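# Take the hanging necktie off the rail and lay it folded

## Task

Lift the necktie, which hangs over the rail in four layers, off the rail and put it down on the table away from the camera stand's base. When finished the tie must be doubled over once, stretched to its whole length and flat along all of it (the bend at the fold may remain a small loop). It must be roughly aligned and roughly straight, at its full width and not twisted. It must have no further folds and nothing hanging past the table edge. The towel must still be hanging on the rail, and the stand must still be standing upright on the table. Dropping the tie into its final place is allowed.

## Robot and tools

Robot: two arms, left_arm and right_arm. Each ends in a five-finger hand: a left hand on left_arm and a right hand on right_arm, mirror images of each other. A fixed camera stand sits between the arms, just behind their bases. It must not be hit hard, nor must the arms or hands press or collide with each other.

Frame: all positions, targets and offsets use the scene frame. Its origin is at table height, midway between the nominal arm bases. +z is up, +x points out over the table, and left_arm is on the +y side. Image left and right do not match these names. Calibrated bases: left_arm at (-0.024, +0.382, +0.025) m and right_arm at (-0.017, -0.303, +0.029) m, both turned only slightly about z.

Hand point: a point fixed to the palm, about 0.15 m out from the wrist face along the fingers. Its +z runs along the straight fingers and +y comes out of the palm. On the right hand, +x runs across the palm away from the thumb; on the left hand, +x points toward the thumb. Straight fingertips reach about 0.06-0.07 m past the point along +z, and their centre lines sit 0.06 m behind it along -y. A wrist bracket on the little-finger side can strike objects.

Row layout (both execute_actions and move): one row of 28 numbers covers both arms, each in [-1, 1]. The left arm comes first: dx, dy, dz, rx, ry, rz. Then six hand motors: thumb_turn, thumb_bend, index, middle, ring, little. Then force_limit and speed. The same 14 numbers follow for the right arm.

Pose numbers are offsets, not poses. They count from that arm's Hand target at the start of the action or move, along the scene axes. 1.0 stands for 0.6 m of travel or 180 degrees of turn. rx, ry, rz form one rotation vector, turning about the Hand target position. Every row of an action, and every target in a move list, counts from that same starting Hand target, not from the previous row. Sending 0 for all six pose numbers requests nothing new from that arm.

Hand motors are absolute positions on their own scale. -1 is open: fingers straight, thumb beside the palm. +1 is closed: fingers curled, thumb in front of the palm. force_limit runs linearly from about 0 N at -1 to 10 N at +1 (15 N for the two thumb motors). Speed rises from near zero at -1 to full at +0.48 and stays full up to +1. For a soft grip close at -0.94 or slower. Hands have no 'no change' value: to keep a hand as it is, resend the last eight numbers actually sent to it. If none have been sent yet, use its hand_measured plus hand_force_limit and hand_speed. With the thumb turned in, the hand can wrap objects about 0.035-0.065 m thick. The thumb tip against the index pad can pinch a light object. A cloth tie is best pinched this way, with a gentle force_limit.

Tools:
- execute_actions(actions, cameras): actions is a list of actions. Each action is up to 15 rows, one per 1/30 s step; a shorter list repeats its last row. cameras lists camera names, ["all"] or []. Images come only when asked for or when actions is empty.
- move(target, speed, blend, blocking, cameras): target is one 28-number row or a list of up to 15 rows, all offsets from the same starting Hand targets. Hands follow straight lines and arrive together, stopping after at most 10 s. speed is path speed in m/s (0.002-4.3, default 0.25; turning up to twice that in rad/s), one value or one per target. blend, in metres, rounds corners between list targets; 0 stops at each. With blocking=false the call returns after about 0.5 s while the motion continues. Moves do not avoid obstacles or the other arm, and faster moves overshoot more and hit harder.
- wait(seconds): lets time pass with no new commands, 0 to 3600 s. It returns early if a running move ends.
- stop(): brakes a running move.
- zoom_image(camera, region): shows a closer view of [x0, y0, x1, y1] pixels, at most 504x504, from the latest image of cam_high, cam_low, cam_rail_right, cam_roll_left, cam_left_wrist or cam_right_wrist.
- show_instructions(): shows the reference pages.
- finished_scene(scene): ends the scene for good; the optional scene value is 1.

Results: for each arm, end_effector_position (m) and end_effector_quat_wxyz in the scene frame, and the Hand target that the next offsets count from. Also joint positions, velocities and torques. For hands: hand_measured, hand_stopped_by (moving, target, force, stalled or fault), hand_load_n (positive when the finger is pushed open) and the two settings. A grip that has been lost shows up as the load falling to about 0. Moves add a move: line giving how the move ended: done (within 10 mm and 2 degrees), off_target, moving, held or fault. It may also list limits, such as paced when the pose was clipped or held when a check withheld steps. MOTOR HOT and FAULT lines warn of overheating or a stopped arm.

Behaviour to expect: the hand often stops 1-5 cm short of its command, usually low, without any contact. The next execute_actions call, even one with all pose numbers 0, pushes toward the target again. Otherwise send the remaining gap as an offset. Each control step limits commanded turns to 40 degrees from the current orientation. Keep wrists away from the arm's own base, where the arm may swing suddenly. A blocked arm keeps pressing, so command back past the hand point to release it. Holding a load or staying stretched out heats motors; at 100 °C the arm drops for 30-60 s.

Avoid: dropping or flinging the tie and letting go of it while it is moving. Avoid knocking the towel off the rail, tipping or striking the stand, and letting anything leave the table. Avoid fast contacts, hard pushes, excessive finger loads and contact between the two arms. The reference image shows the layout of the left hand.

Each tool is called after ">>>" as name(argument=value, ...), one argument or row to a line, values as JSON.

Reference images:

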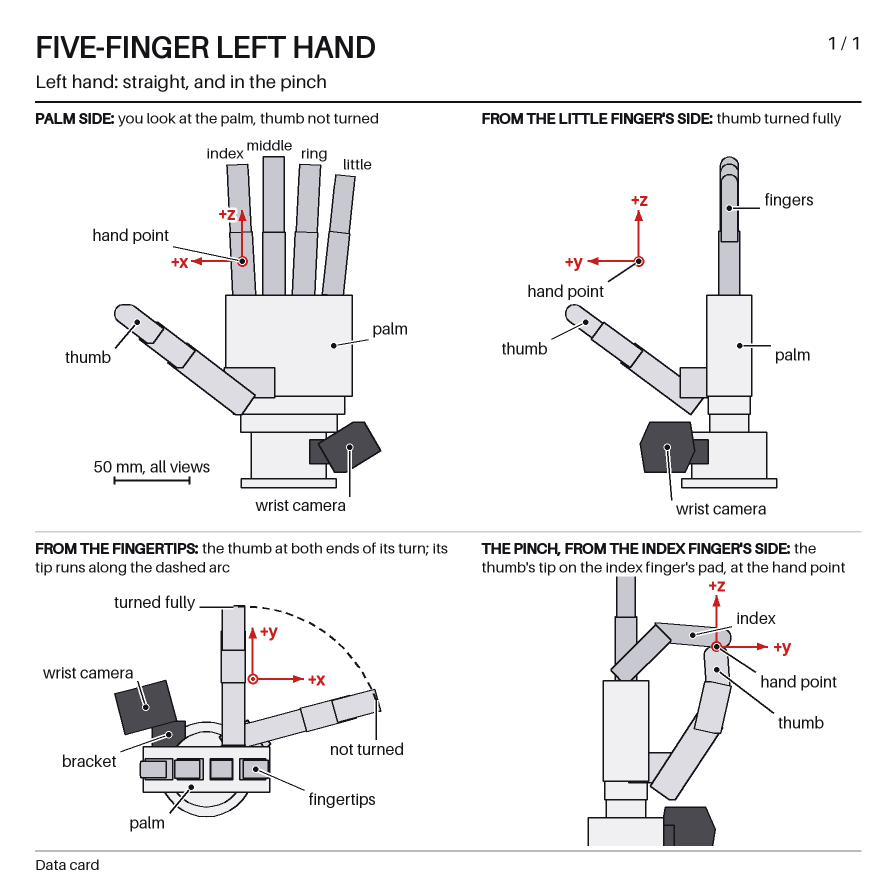

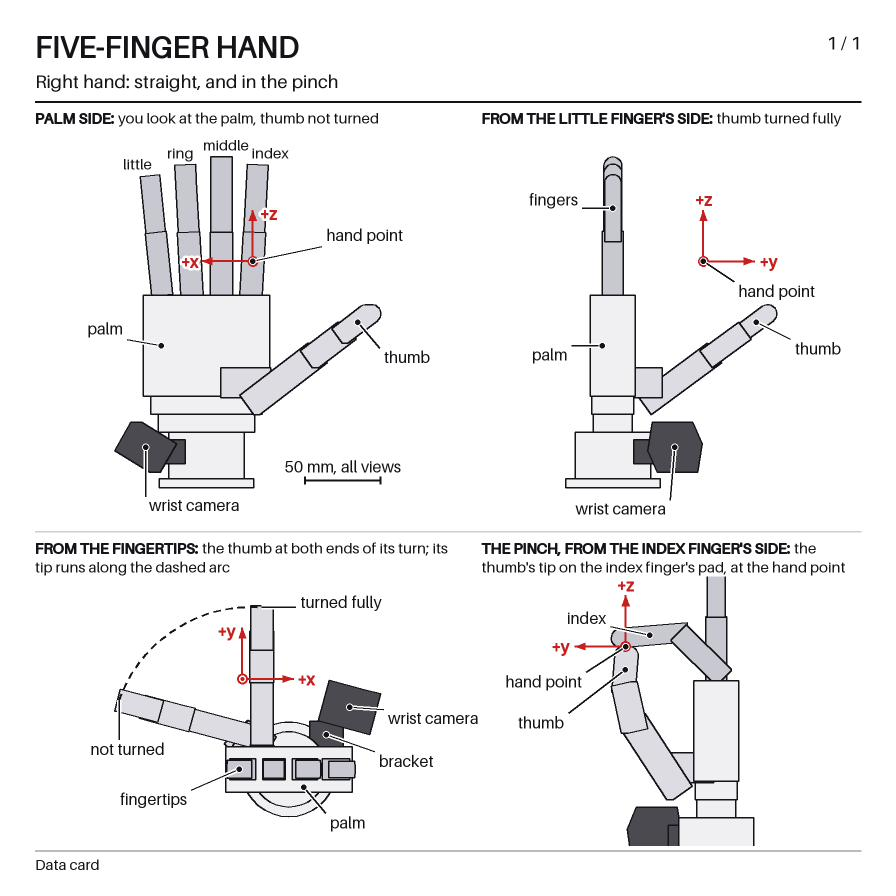

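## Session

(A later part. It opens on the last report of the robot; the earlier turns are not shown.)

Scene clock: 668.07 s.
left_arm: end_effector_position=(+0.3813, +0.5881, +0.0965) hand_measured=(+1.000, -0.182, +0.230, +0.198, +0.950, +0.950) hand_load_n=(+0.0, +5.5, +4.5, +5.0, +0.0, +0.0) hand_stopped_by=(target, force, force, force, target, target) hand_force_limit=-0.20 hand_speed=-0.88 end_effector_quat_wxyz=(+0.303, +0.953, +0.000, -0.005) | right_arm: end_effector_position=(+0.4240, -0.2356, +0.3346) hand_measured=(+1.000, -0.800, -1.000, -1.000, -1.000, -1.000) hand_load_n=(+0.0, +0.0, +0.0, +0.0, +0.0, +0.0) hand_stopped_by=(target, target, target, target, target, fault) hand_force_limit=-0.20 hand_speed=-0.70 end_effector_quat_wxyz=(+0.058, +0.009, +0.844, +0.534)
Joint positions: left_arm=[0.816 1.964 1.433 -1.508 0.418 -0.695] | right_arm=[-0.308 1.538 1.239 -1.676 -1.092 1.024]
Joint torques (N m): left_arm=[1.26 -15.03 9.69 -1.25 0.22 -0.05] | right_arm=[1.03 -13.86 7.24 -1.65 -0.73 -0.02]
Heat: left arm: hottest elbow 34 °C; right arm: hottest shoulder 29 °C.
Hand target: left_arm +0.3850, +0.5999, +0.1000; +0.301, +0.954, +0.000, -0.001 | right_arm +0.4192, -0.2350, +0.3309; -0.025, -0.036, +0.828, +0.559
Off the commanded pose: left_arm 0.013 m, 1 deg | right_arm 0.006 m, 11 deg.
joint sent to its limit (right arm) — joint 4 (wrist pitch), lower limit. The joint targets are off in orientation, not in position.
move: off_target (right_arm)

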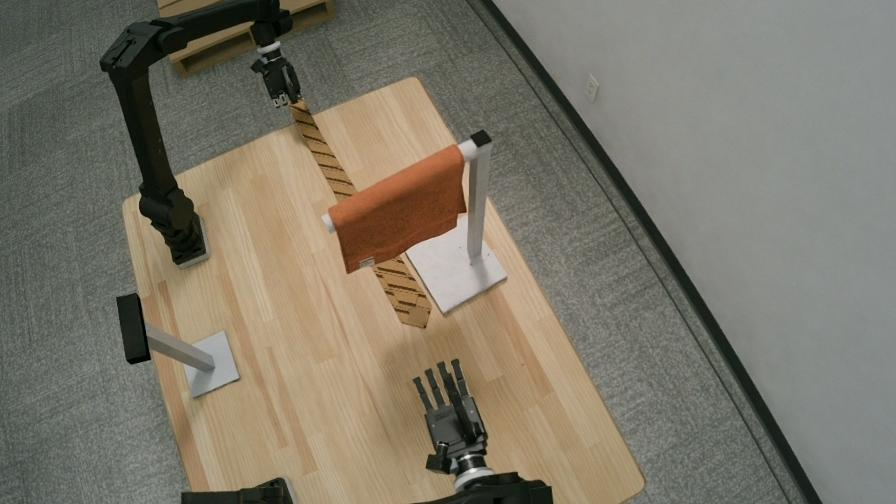

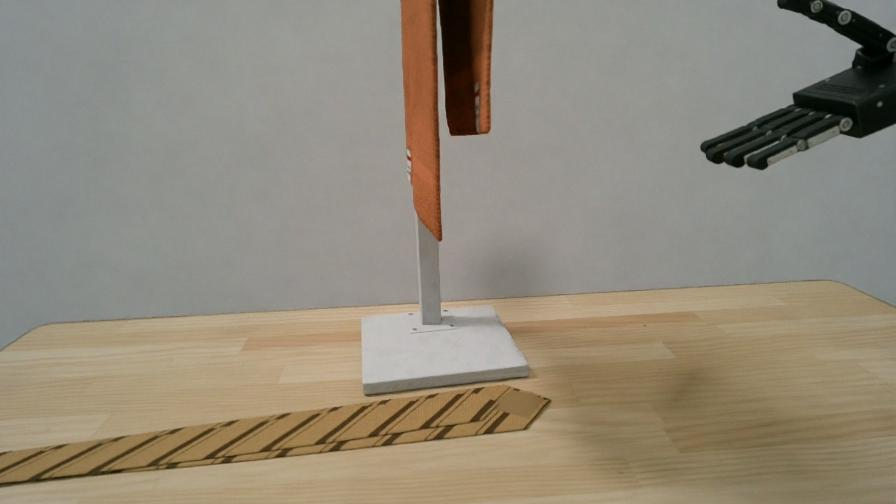

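>>> move(
  target=[
    [-0.025, -0.1667, 0.2833, -0.0556, 0, 0, 1, -0.1, 0.27, 0.25, 0.95, 0.95, -0.2, -0.88, 0, 0, 0, 0, 0, 0, 1, -0.8, -1, -1, -1, -1, -0.2, -0.7],
    [-0.075, -0.3667, 0.6167, -0.1110, 0.0048, -0.0275, 1, -0.1, 0.27, 0.25, 0.95, 0.95, -0.2, -0.88, 0, 0, 0, 0, 0, 0, 1, -0.8, -1, -1, -1, -1, -0.2, -0.7],
  ],
  cameras=["all"],
  speed=0.12,
  blend=[0.05, 0],
)

Scene clock: 688.43 s.
left_arm: end_effector_position=(+0.3413, +0.3839, +0.4628) hand_measured=(+1.000, -0.182, +0.230, +0.198, +0.950, +0.950) hand_load_n=(+0.0, +6.0, +5.0, +4.5, +0.0, +0.0) hand_stopped_by=(target, force, force, force, target, target) hand_force_limit=-0.20 hand_speed=-0.88 end_effector_quat_wxyz=(+0.401, +0.881, +0.085, +0.237) | right_arm: end_effector_position=(+0.4240, -0.2356, +0.3346) hand_measured=(+1.000, -0.800, -1.000, -1.000, -1.000, -1.000) hand_load_n=(+0.0, -0.5, +0.0, +0.0, +0.0, +0.0) hand_stopped_by=(target, target, target, target, target, fault) hand_force_limit=-0.20 hand_speed=-0.70 end_effector_quat_wxyz=(+0.058, +0.009, +0.844, +0.534)
Joint positions: left_arm=[0.621 1.105 1.279 -1.671 0.967 -1.223] | right_arm=[-0.308 1.538 1.239 -1.676 -1.092 1.024]
Joint torques (N m): left_arm=[-0.79 -5.13 10.03 -0.03 1.04 -0.27] | right_arm=[0.91 -13.86 7.24 -1.63 -0.73 -0.03]
Heat: left arm: hottest elbow 34 °C; right arm: hottest shoulder 29 °C.
Hand target: left_arm +0.3400, +0.3799, +0.4699; +0.461, +0.886, -0.039, -0.021 | right_arm +0.4192, -0.2350, +0.3309; -0.025, -0.036, +0.828, +0.559
Off the commanded pose: left_arm 0.008 m, 34 deg | right_arm 0.006 m, 11 deg.
joint sent to its limit (left arm) — joint 4 (wrist pitch), lower limit. The joint targets are off in orientation, not in position.
joint sent to its limit (right arm) — joint 4 (wrist pitch), lower limit. The joint targets are off in orientation, not in position.
move: off_target (left_arm)
cam_left_wrist: T_world_to_cam=[[0.23339, 0.71196, -0.6623, -0.04636], [0.48411, 0.50562, 0.71413, -0.68488], [0.84331, -0.48729, -0.22666, 0.11916]] pos_world=[0.24189, 0.43737, 0.4854]
cam_right_wrist: T_world_to_cam=[[-0.32086, 0.44661, 0.83522, -0.03658], [0.73057, -0.44451, 0.51834, -0.59323], [0.60276, 0.7765, -0.18366, 0.10328]] pos_world=[0.3594, -0.32755, 0.35701]

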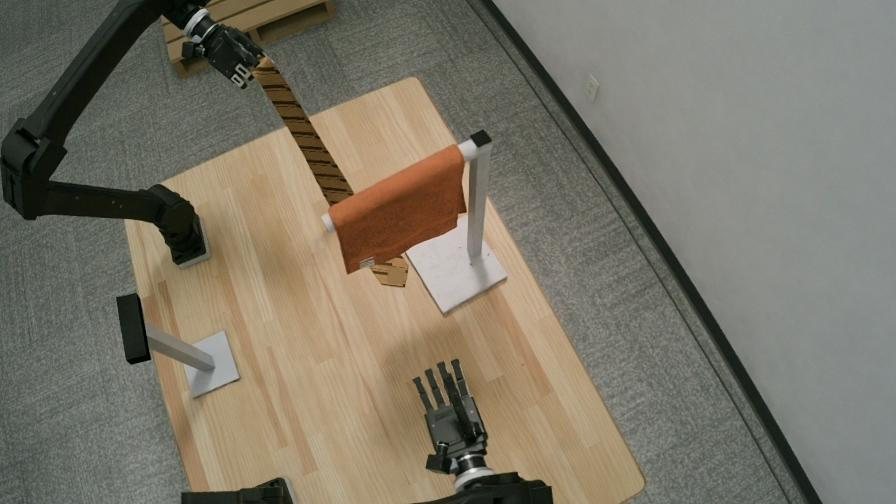

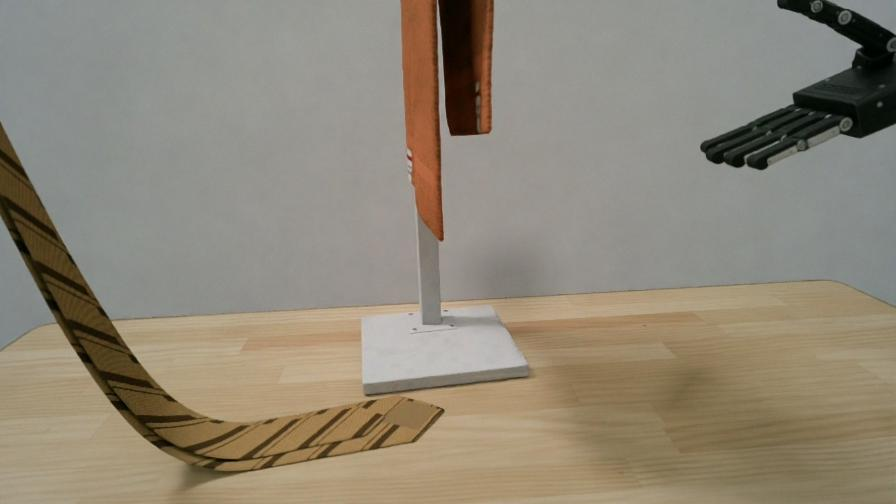

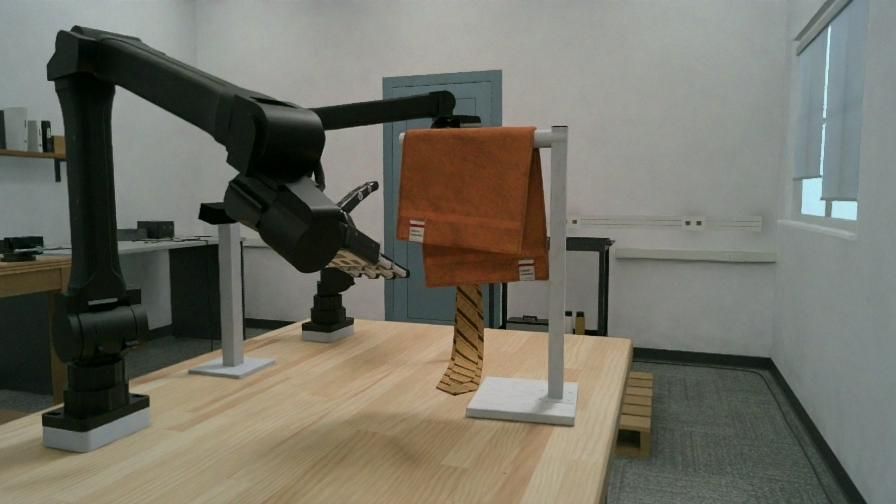

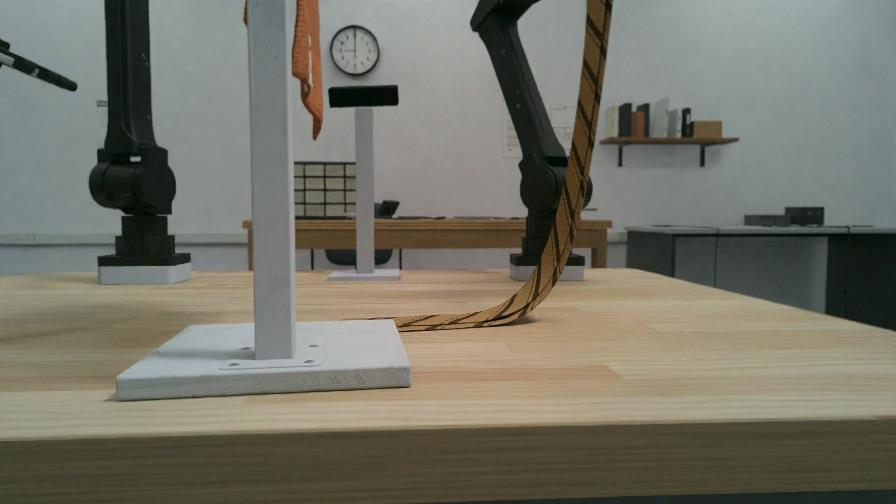

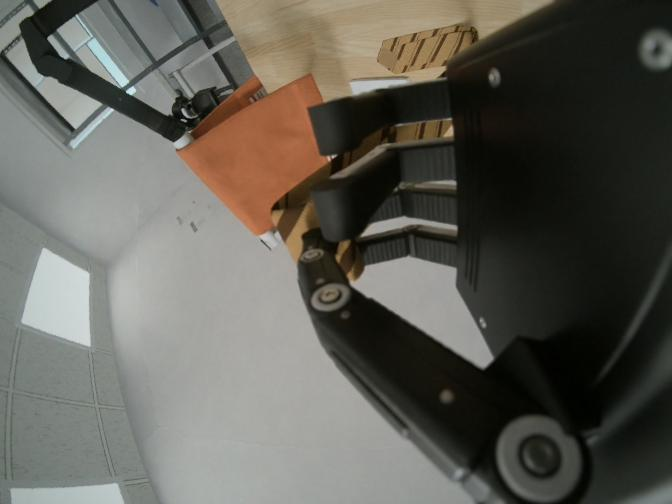

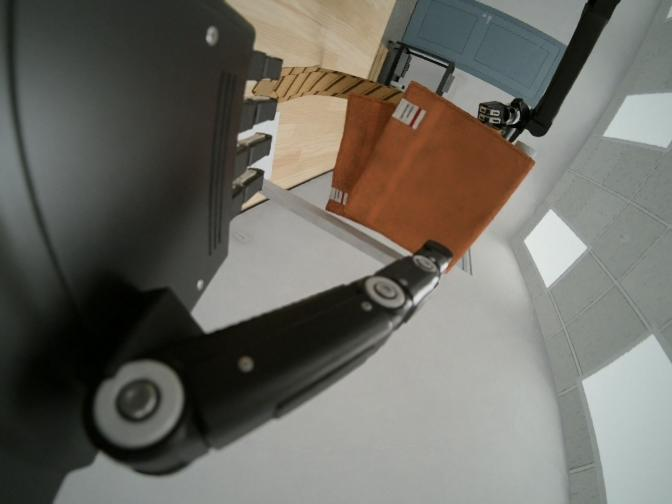

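>>> move(
  target=[
    [-0.0833, -0.2667, 0.3, -0.0278, -0.0017, 0.0944, 1, -0.1, 0.27, 0.25, 0.95, 0.95, -0.2, -0.88, 0, 0, 0, 0, 0, 0, 1, -0.8, -1, -1, -1, -1, -0.2, -0.7],
  ],
  cameras=["all"],
  speed=0.12,
)

Scene clock: 708.07 s.
left_arm: end_effector_position=(+0.2960, +0.2236, +0.6338) hand_measured=(+1.000, -0.182, +0.230, +0.198, +0.950, +0.950) hand_load_n=(+0.0, +6.0, +4.5, +5.0, +0.0, +0.0) hand_stopped_by=(target, force, force, force, target, target) hand_force_limit=-0.20 hand_speed=-0.88 end_effector_quat_wxyz=(+0.521, +0.836, +0.132, +0.108) | right_arm: end_effector_position=(+0.4240, -0.2356, +0.3346) hand_measured=(+1.000, -0.800, -1.000, -1.000, -1.000, -1.000) hand_load_n=(+0.0, +0.0, +0.0, +0.0, +0.0, +0.0) hand_stopped_by=(target, target, target, target, target, fault) hand_force_limit=-0.20 hand_speed=-0.70 end_effector_quat_wxyz=(+0.058, +0.009, +0.844, +0.534)
Joint positions: left_arm=[0.135 0.996 1.599 -1.671 1.053 -2.086] | right_arm=[-0.308 1.538 1.239 -1.676 -1.092 1.024]
Joint torques (N m): left_arm=[-0.67 -2.49 11.4 0.51 0.94 -0.23] | right_arm=[0.97 -13.92 7.23 -1.63 -0.73 -0.03]
Heat: left arm: hottest elbow 35 °C; right arm: hottest shoulder 29 °C.
Hand target: left_arm +0.2900, +0.2198, +0.6499; +0.497, +0.861, +0.090, +0.051 | right_arm +0.4192, -0.2350, +0.3309; -0.025, -0.036, +0.828, +0.559
Off the commanded pose: left_arm 0.018 m, 9 deg | right_arm 0.006 m, 11 deg.
joint sent to its limit (left arm) — joint 4 (wrist pitch), lower limit. The joint targets are off in orientation, not in position.
joint sent to its limit (right arm) — joint 4 (wrist pitch), lower limit. The joint targets are off in orientation, not in position.
move: off_target (left_arm)
cam_left_wrist: T_world_to_cam=[[0.10239, 0.47173, -0.87578, 0.41933], [0.65282, 0.63242, 0.41697, -0.59386], [0.75056, -0.61442, -0.2432, 0.18443]] pos_world=[0.20633, 0.29108, 0.65972]
cam_right_wrist: T_world_to_cam=[[-0.32086, 0.44661, 0.83522, -0.03658], [0.73057, -0.44451, 0.51834, -0.59323], [0.60276, 0.7765, -0.18366, 0.10328]] pos_world=[0.3594, -0.32755, 0.35701]

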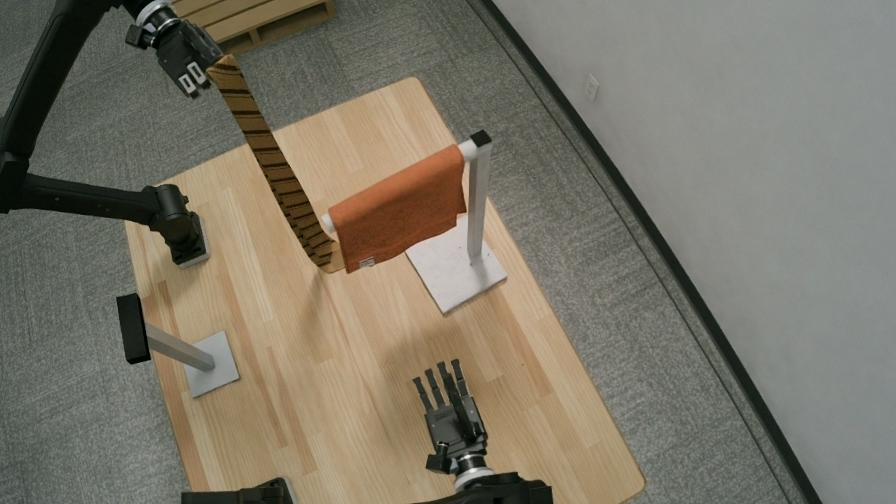

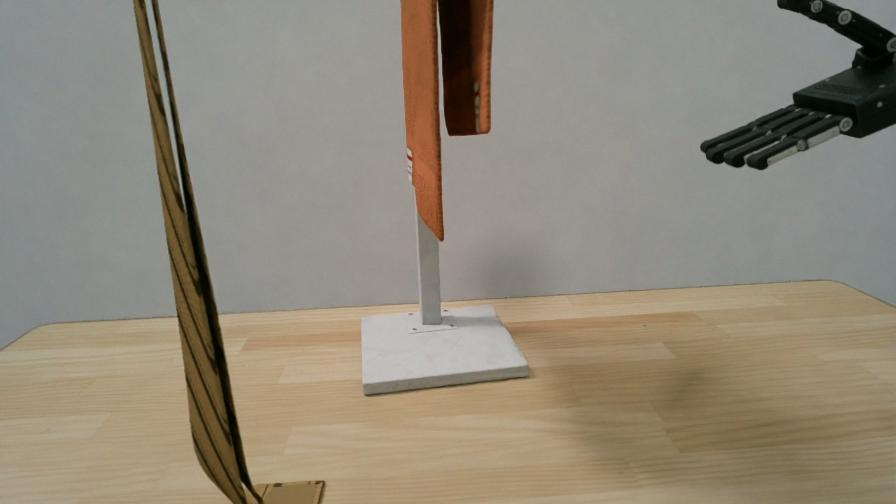

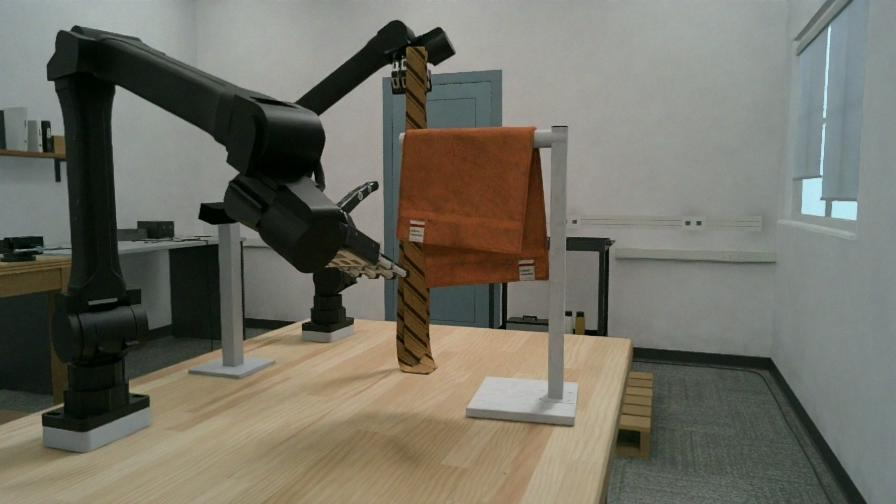

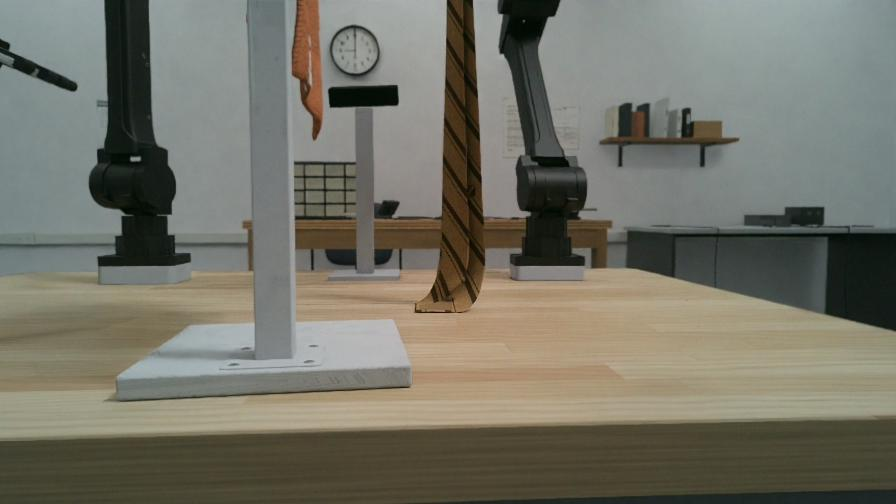

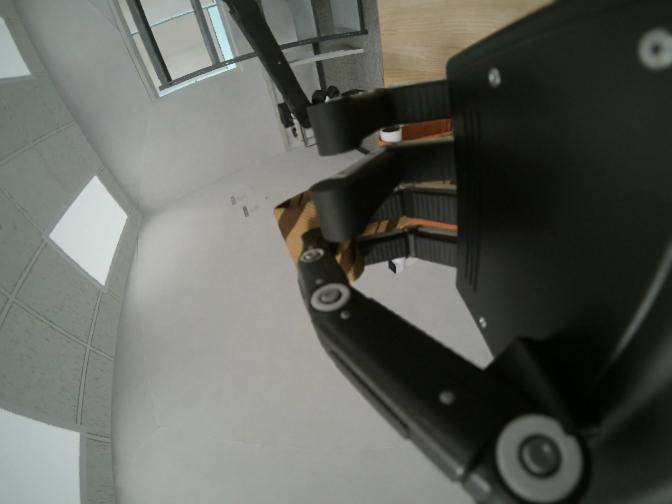

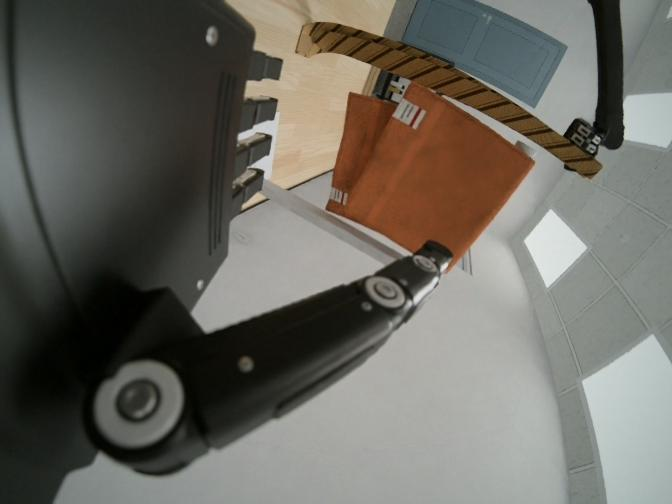

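>>> move(
  target=[
    [-0.1167, -0.0833, 0.04, 0, 0, -0.03, 1, -0.1, 0.27, 0.25, 0.95, 0.95, -0.2, -0.88, 0, 0, 0, 0, 0, 0, 1, -0.8, -1, -1, -1, -1, -0.2, -0.7],
    [-0.1333, -0.3, 0.04, 0, 0, -0.1111, 1, -0.1, 0.27, 0.25, 0.95, 0.95, -0.2, -0.88, 0, 0, 0, 0, 0, 0, 1, -0.8, -1, -1, -1, -1, -0.2, -0.7],
  ],
  cameras=["all"],
  speed=0.12,
  blend=[0.03, 0],
)

Scene clock: 727.47 s.
left_arm: end_effector_position=(+0.2191, +0.0396, +0.6554) hand_measured=(+1.000, -0.182, +0.230, +0.198, +0.950, +0.950) hand_load_n=(-0.5, +5.5, +4.5, +5.0, +0.0, +0.0) hand_stopped_by=(target, force, force, force, target, target) hand_force_limit=-0.20 hand_speed=-0.88 end_effector_quat_wxyz=(+0.508, +0.855, -0.098, -0.033) | right_arm: end_effector_position=(+0.4240, -0.2356, +0.3346) hand_measured=(+1.000, -0.800, -1.000, -1.000, -1.000, -1.000) hand_load_n=(+0.0, +0.0, +0.0, +0.0, +0.0, +0.0) hand_stopped_by=(target, target, target, target, target, fault) hand_force_limit=-0.20 hand_speed=-0.70 end_effector_quat_wxyz=(+0.058, +0.009, +0.844, +0.534)
Joint positions: left_arm=[-0.468 1.186 1.819 -1.671 0.978 -2.14] | right_arm=[-0.308 1.538 1.239 -1.676 -1.092 1.024]
Joint torques (N m): left_arm=[-0.73 -5.83 11.6 0.51 0.71 -0.23] | right_arm=[0.97 -13.8 7.23 -1.62 -0.73 -0.03]
Motor temperatures (°C): left_arm=[27 29 37 25 27 22] | right_arm=[23 28 29 26 26 25]
Heat: left arm: hottest elbow 37 °C; right arm: hottest elbow 29 °C.
Hand target: left_arm +0.2099, +0.0398, +0.6739; +0.499, +0.864, -0.061, -0.036 | right_arm +0.4192, -0.2350, +0.3309; -0.025, -0.036, +0.828, +0.559
Off the commanded pose: left_arm 0.021 m, 5 deg | right_arm 0.006 m, 11 deg.
joint sent to its limit (left arm) — joint 4 (wrist pitch), lower limit; joint 6 (wrist roll), lower limit. The joint targets are off in orientation, not in position.
joint sent to its limit (right arm) — joint 4 (wrist pitch), lower limit. The joint targets are off in orientation, not in position.
move: off_target (left_arm)
cam_left_wrist: T_world_to_cam=[[0.33863, 0.3969, -0.85311, 0.46923], [0.88128, 0.18387, 0.43535, -0.48067], [0.32965, -0.89926, -0.28752, 0.26688]] pos_world=[0.17673, 0.14214, 0.6863]
cam_right_wrist: T_world_to_cam=[[-0.32086, 0.44661, 0.83522, -0.03658], [0.73057, -0.44451, 0.51834, -0.59323], [0.60276, 0.7765, -0.18366, 0.10328]] pos_world=[0.3594, -0.32755, 0.35701]

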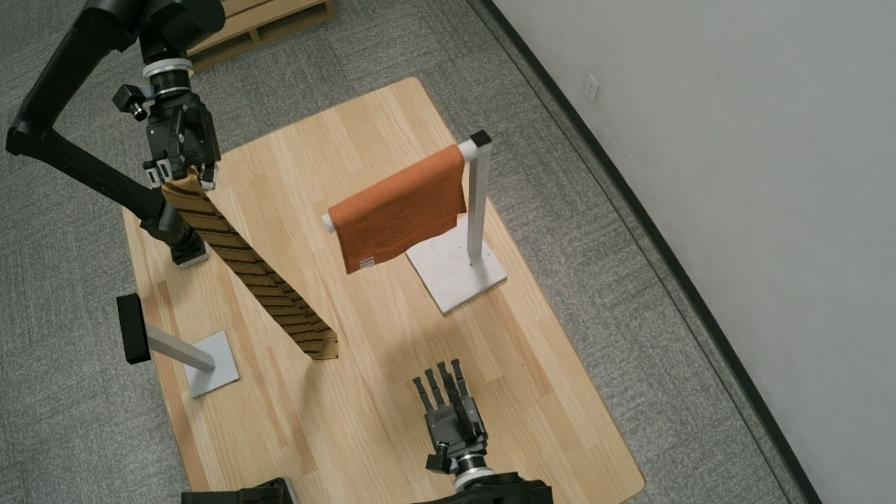

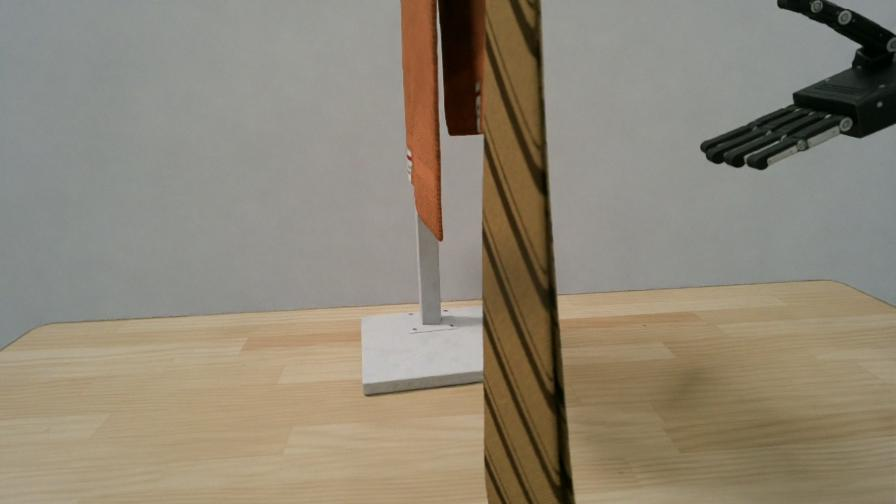

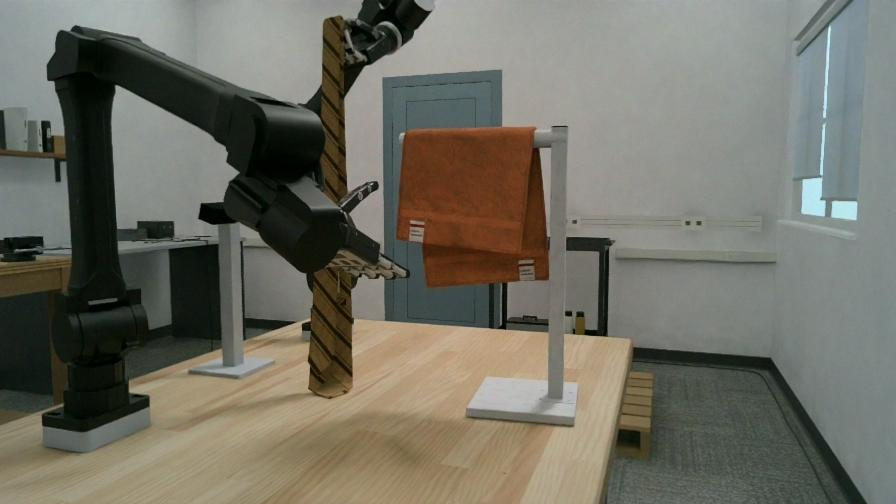

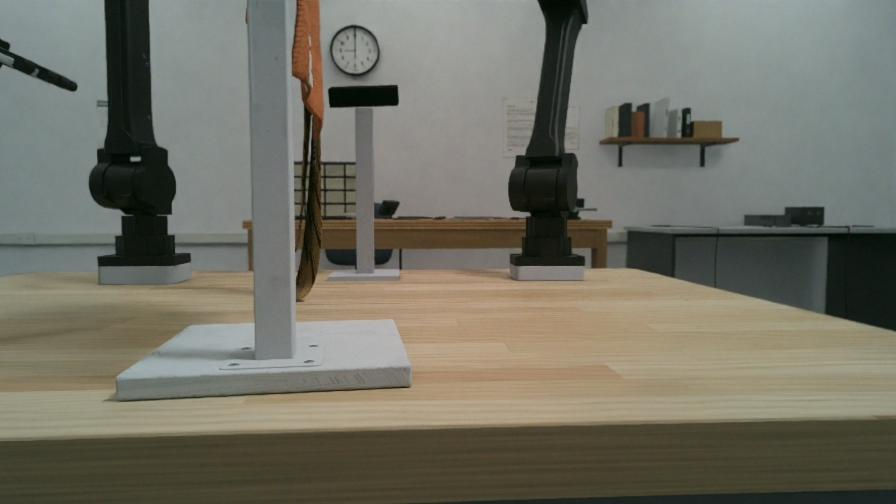

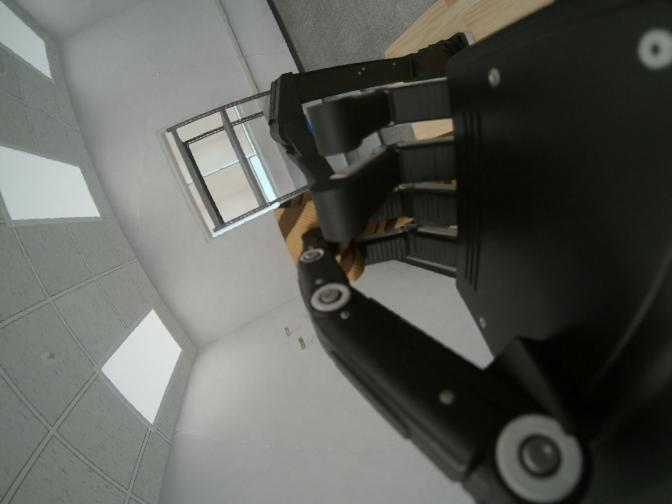

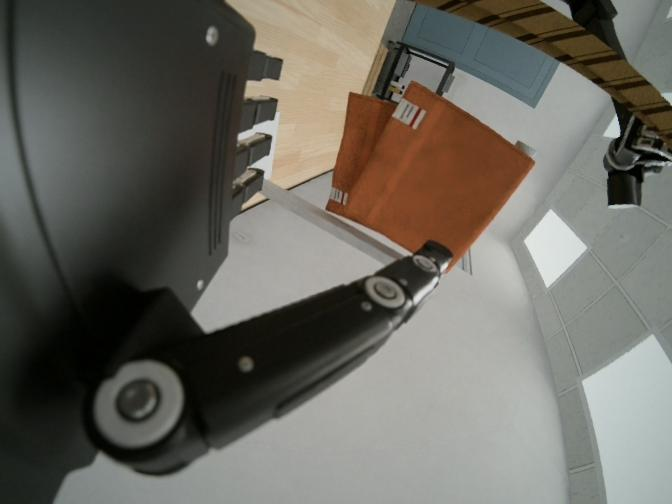

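>>> move(
  target=[
    [0.0918, 0.042, -0.1567, 0, 0, 0.0167, 1, -0.1, 0.27, 0.25, 0.95, 0.95, -0.2, -0.88, 0, 0, 0, 0, 0, 0, 1, -0.8, -1, -1, -1, -1, -0.2, -0.7],
    [0.25, 0.2583, -0.3733, 0.0553, -0.0063, 0.0167, 1, -0.1, 0.27, 0.25, 0.95, 0.95, -0.2, -0.88, 0, 0, 0, 0, 0, 0, 1, -0.8, -1, -1, -1, -1, -0.2, -0.7],
  ],
  cameras=["all"],
  speed=0.1,
  blend=[0.03, 0],
)

Scene clock: 750.33 s.
left_arm: end_effector_position=(+0.3588, +0.1903, +0.4501) hand_measured=(+1.000, -0.182, +0.230, +0.198, +0.950, +0.950) hand_load_n=(+0.0, +6.0, +4.5, +4.5, +0.0, +0.0) hand_stopped_by=(target, force, force, force, target, target) hand_force_limit=-0.20 hand_speed=-0.88 end_effector_quat_wxyz=(+0.430, +0.902, -0.020, +0.028) | right_arm: end_effector_position=(+0.4240, -0.2356, +0.3346) hand_measured=(+1.000, -0.800, -1.000, -1.000, -1.000, -1.000) hand_load_n=(+0.0, -0.5, +0.0, +0.0, +0.0, +0.0) hand_stopped_by=(target, target, target, target, target, fault) hand_force_limit=-0.20 hand_speed=-0.70 end_effector_quat_wxyz=(+0.058, +0.009, +0.844, +0.534)
Joint positions: left_arm=[0.035 1.252 1.411 -1.671 0.89 -1.559] | right_arm=[-0.308 1.538 1.239 -1.676 -1.092 1.024]
Joint torques (N m): left_arm=[1.03 -7.18 9.31 -0.16 0.74 -0.05] | right_arm=[0.97 -13.86 7.24 -1.62 -0.73 -0.03]
Heat: left arm: hottest elbow 39 °C; right arm: hottest elbow 29 °C.
Hand target: left_arm +0.3599, +0.1949, +0.4499; +0.422, +0.906, -0.040, -0.019 | right_arm +0.4192, -0.2350, +0.3309; -0.025, -0.036, +0.828, +0.559
Off the commanded pose: left_arm 0.005 m, 6 deg | right_arm 0.006 m, 11 deg.
joint sent to its limit (left arm) — joint 4 (wrist pitch), lower limit. The joint targets are off in orientation, not in position.
joint sent to its limit (right arm) — joint 4 (wrist pitch), lower limit. The joint targets are off in orientation, not in position.
move: off_target (left_arm)
cam_left_wrist: T_world_to_cam=[[0.27421, 0.6, -0.75154, 0.12582], [0.81484, 0.27008, 0.51293, -0.56964], [0.51073, -0.75303, -0.41485, 0.26182]] pos_world=[0.29595, 0.27552, 0.49535]
cam_right_wrist: T_world_to_cam=[[-0.32086, 0.44661, 0.83522, -0.03658], [0.73057, -0.44451, 0.51834, -0.59323], [0.60276, 0.7765, -0.18366, 0.10328]] pos_world=[0.3594, -0.32755, 0.35701]

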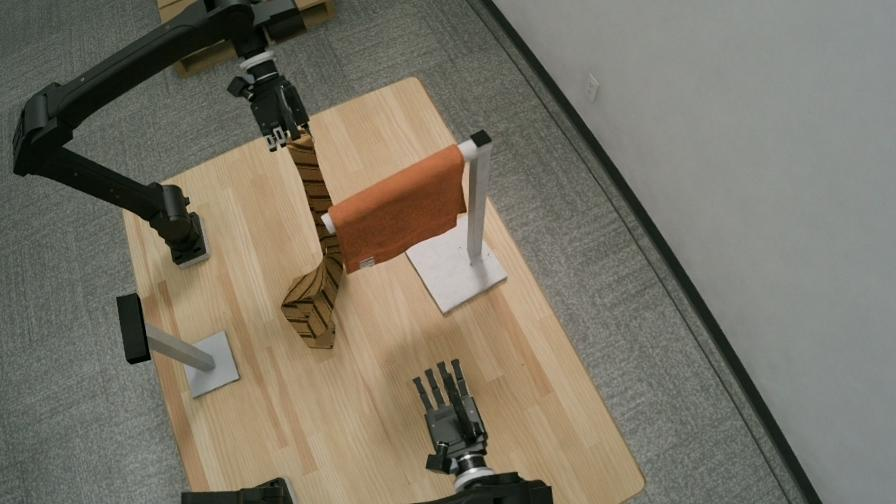

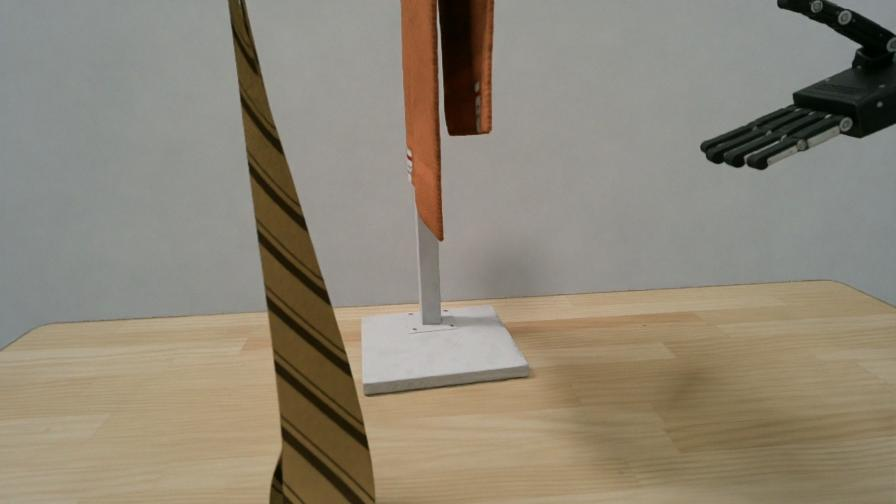

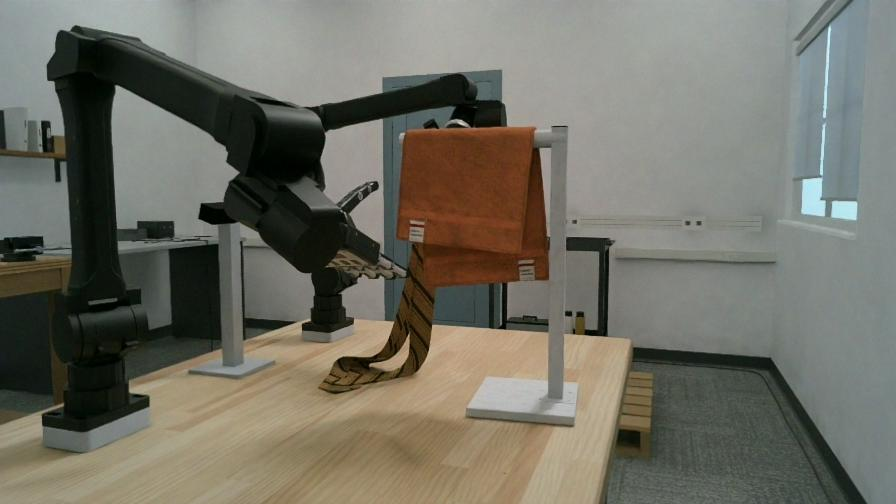

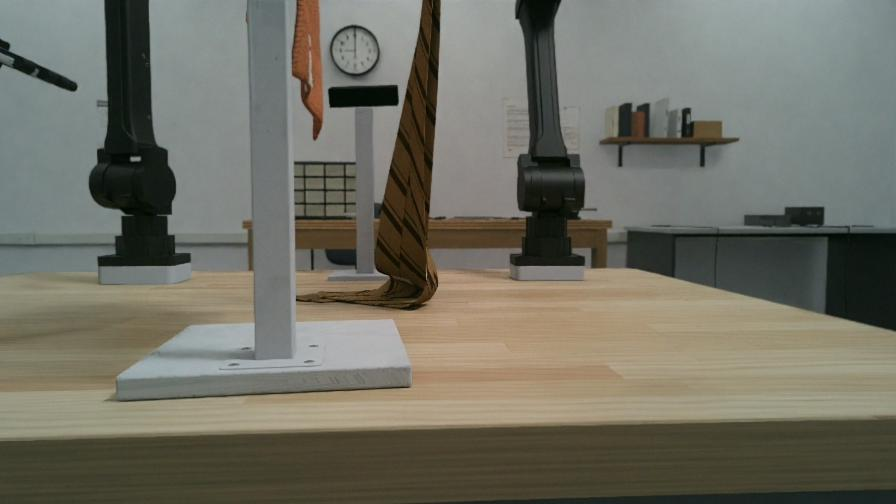

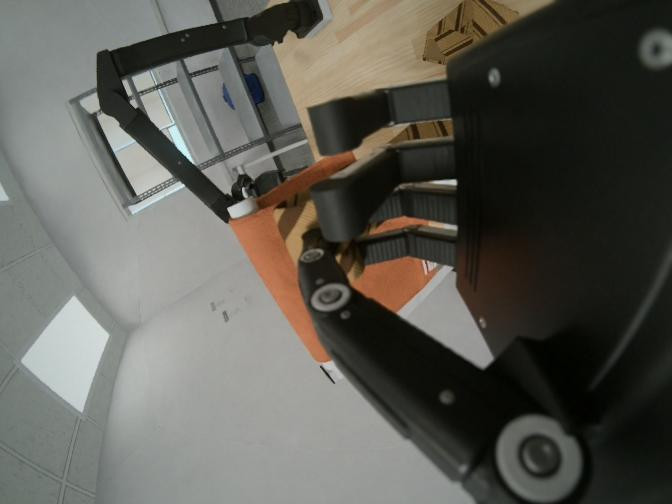

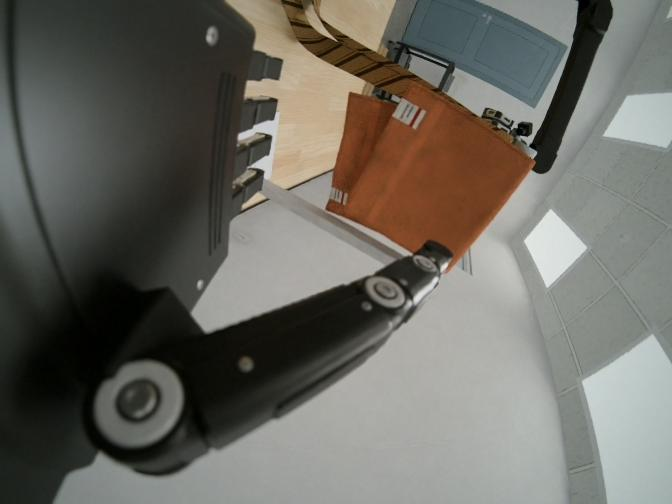

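>>> zoom_image(
  camera="cam_high",
  region=[240, 120, 400, 380],
)

>>> zoom_image(
  camera="cam_rail_right",
  region=[290, 220, 470, 410],
)

>>> zoom_image(
  camera="cam_roll_left",
  region=[270, 0, 470, 330],
)

Scaled by 1.938 from the camera's image (finer frame: 1280x720).

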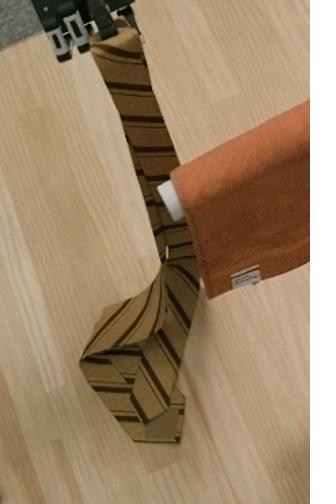

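Scaled by 2.653 from the camera's image (finer frame: 1280x720).

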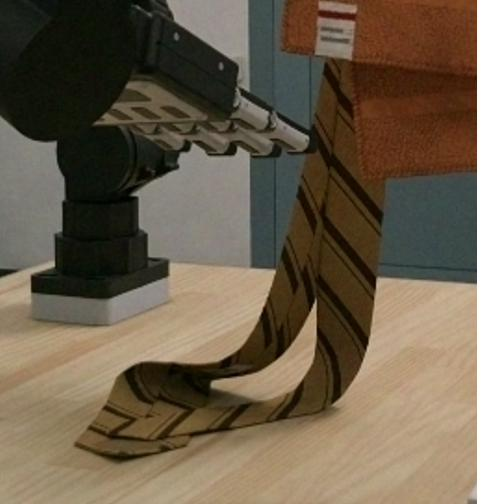

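Scaled by 1.527 from the camera's image (finer frame: 1280x720).

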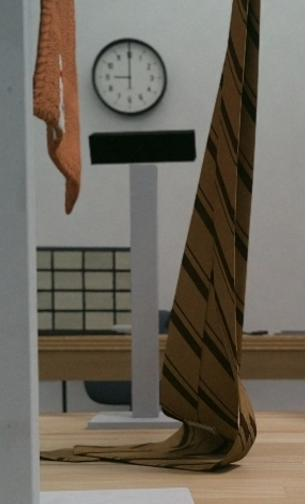

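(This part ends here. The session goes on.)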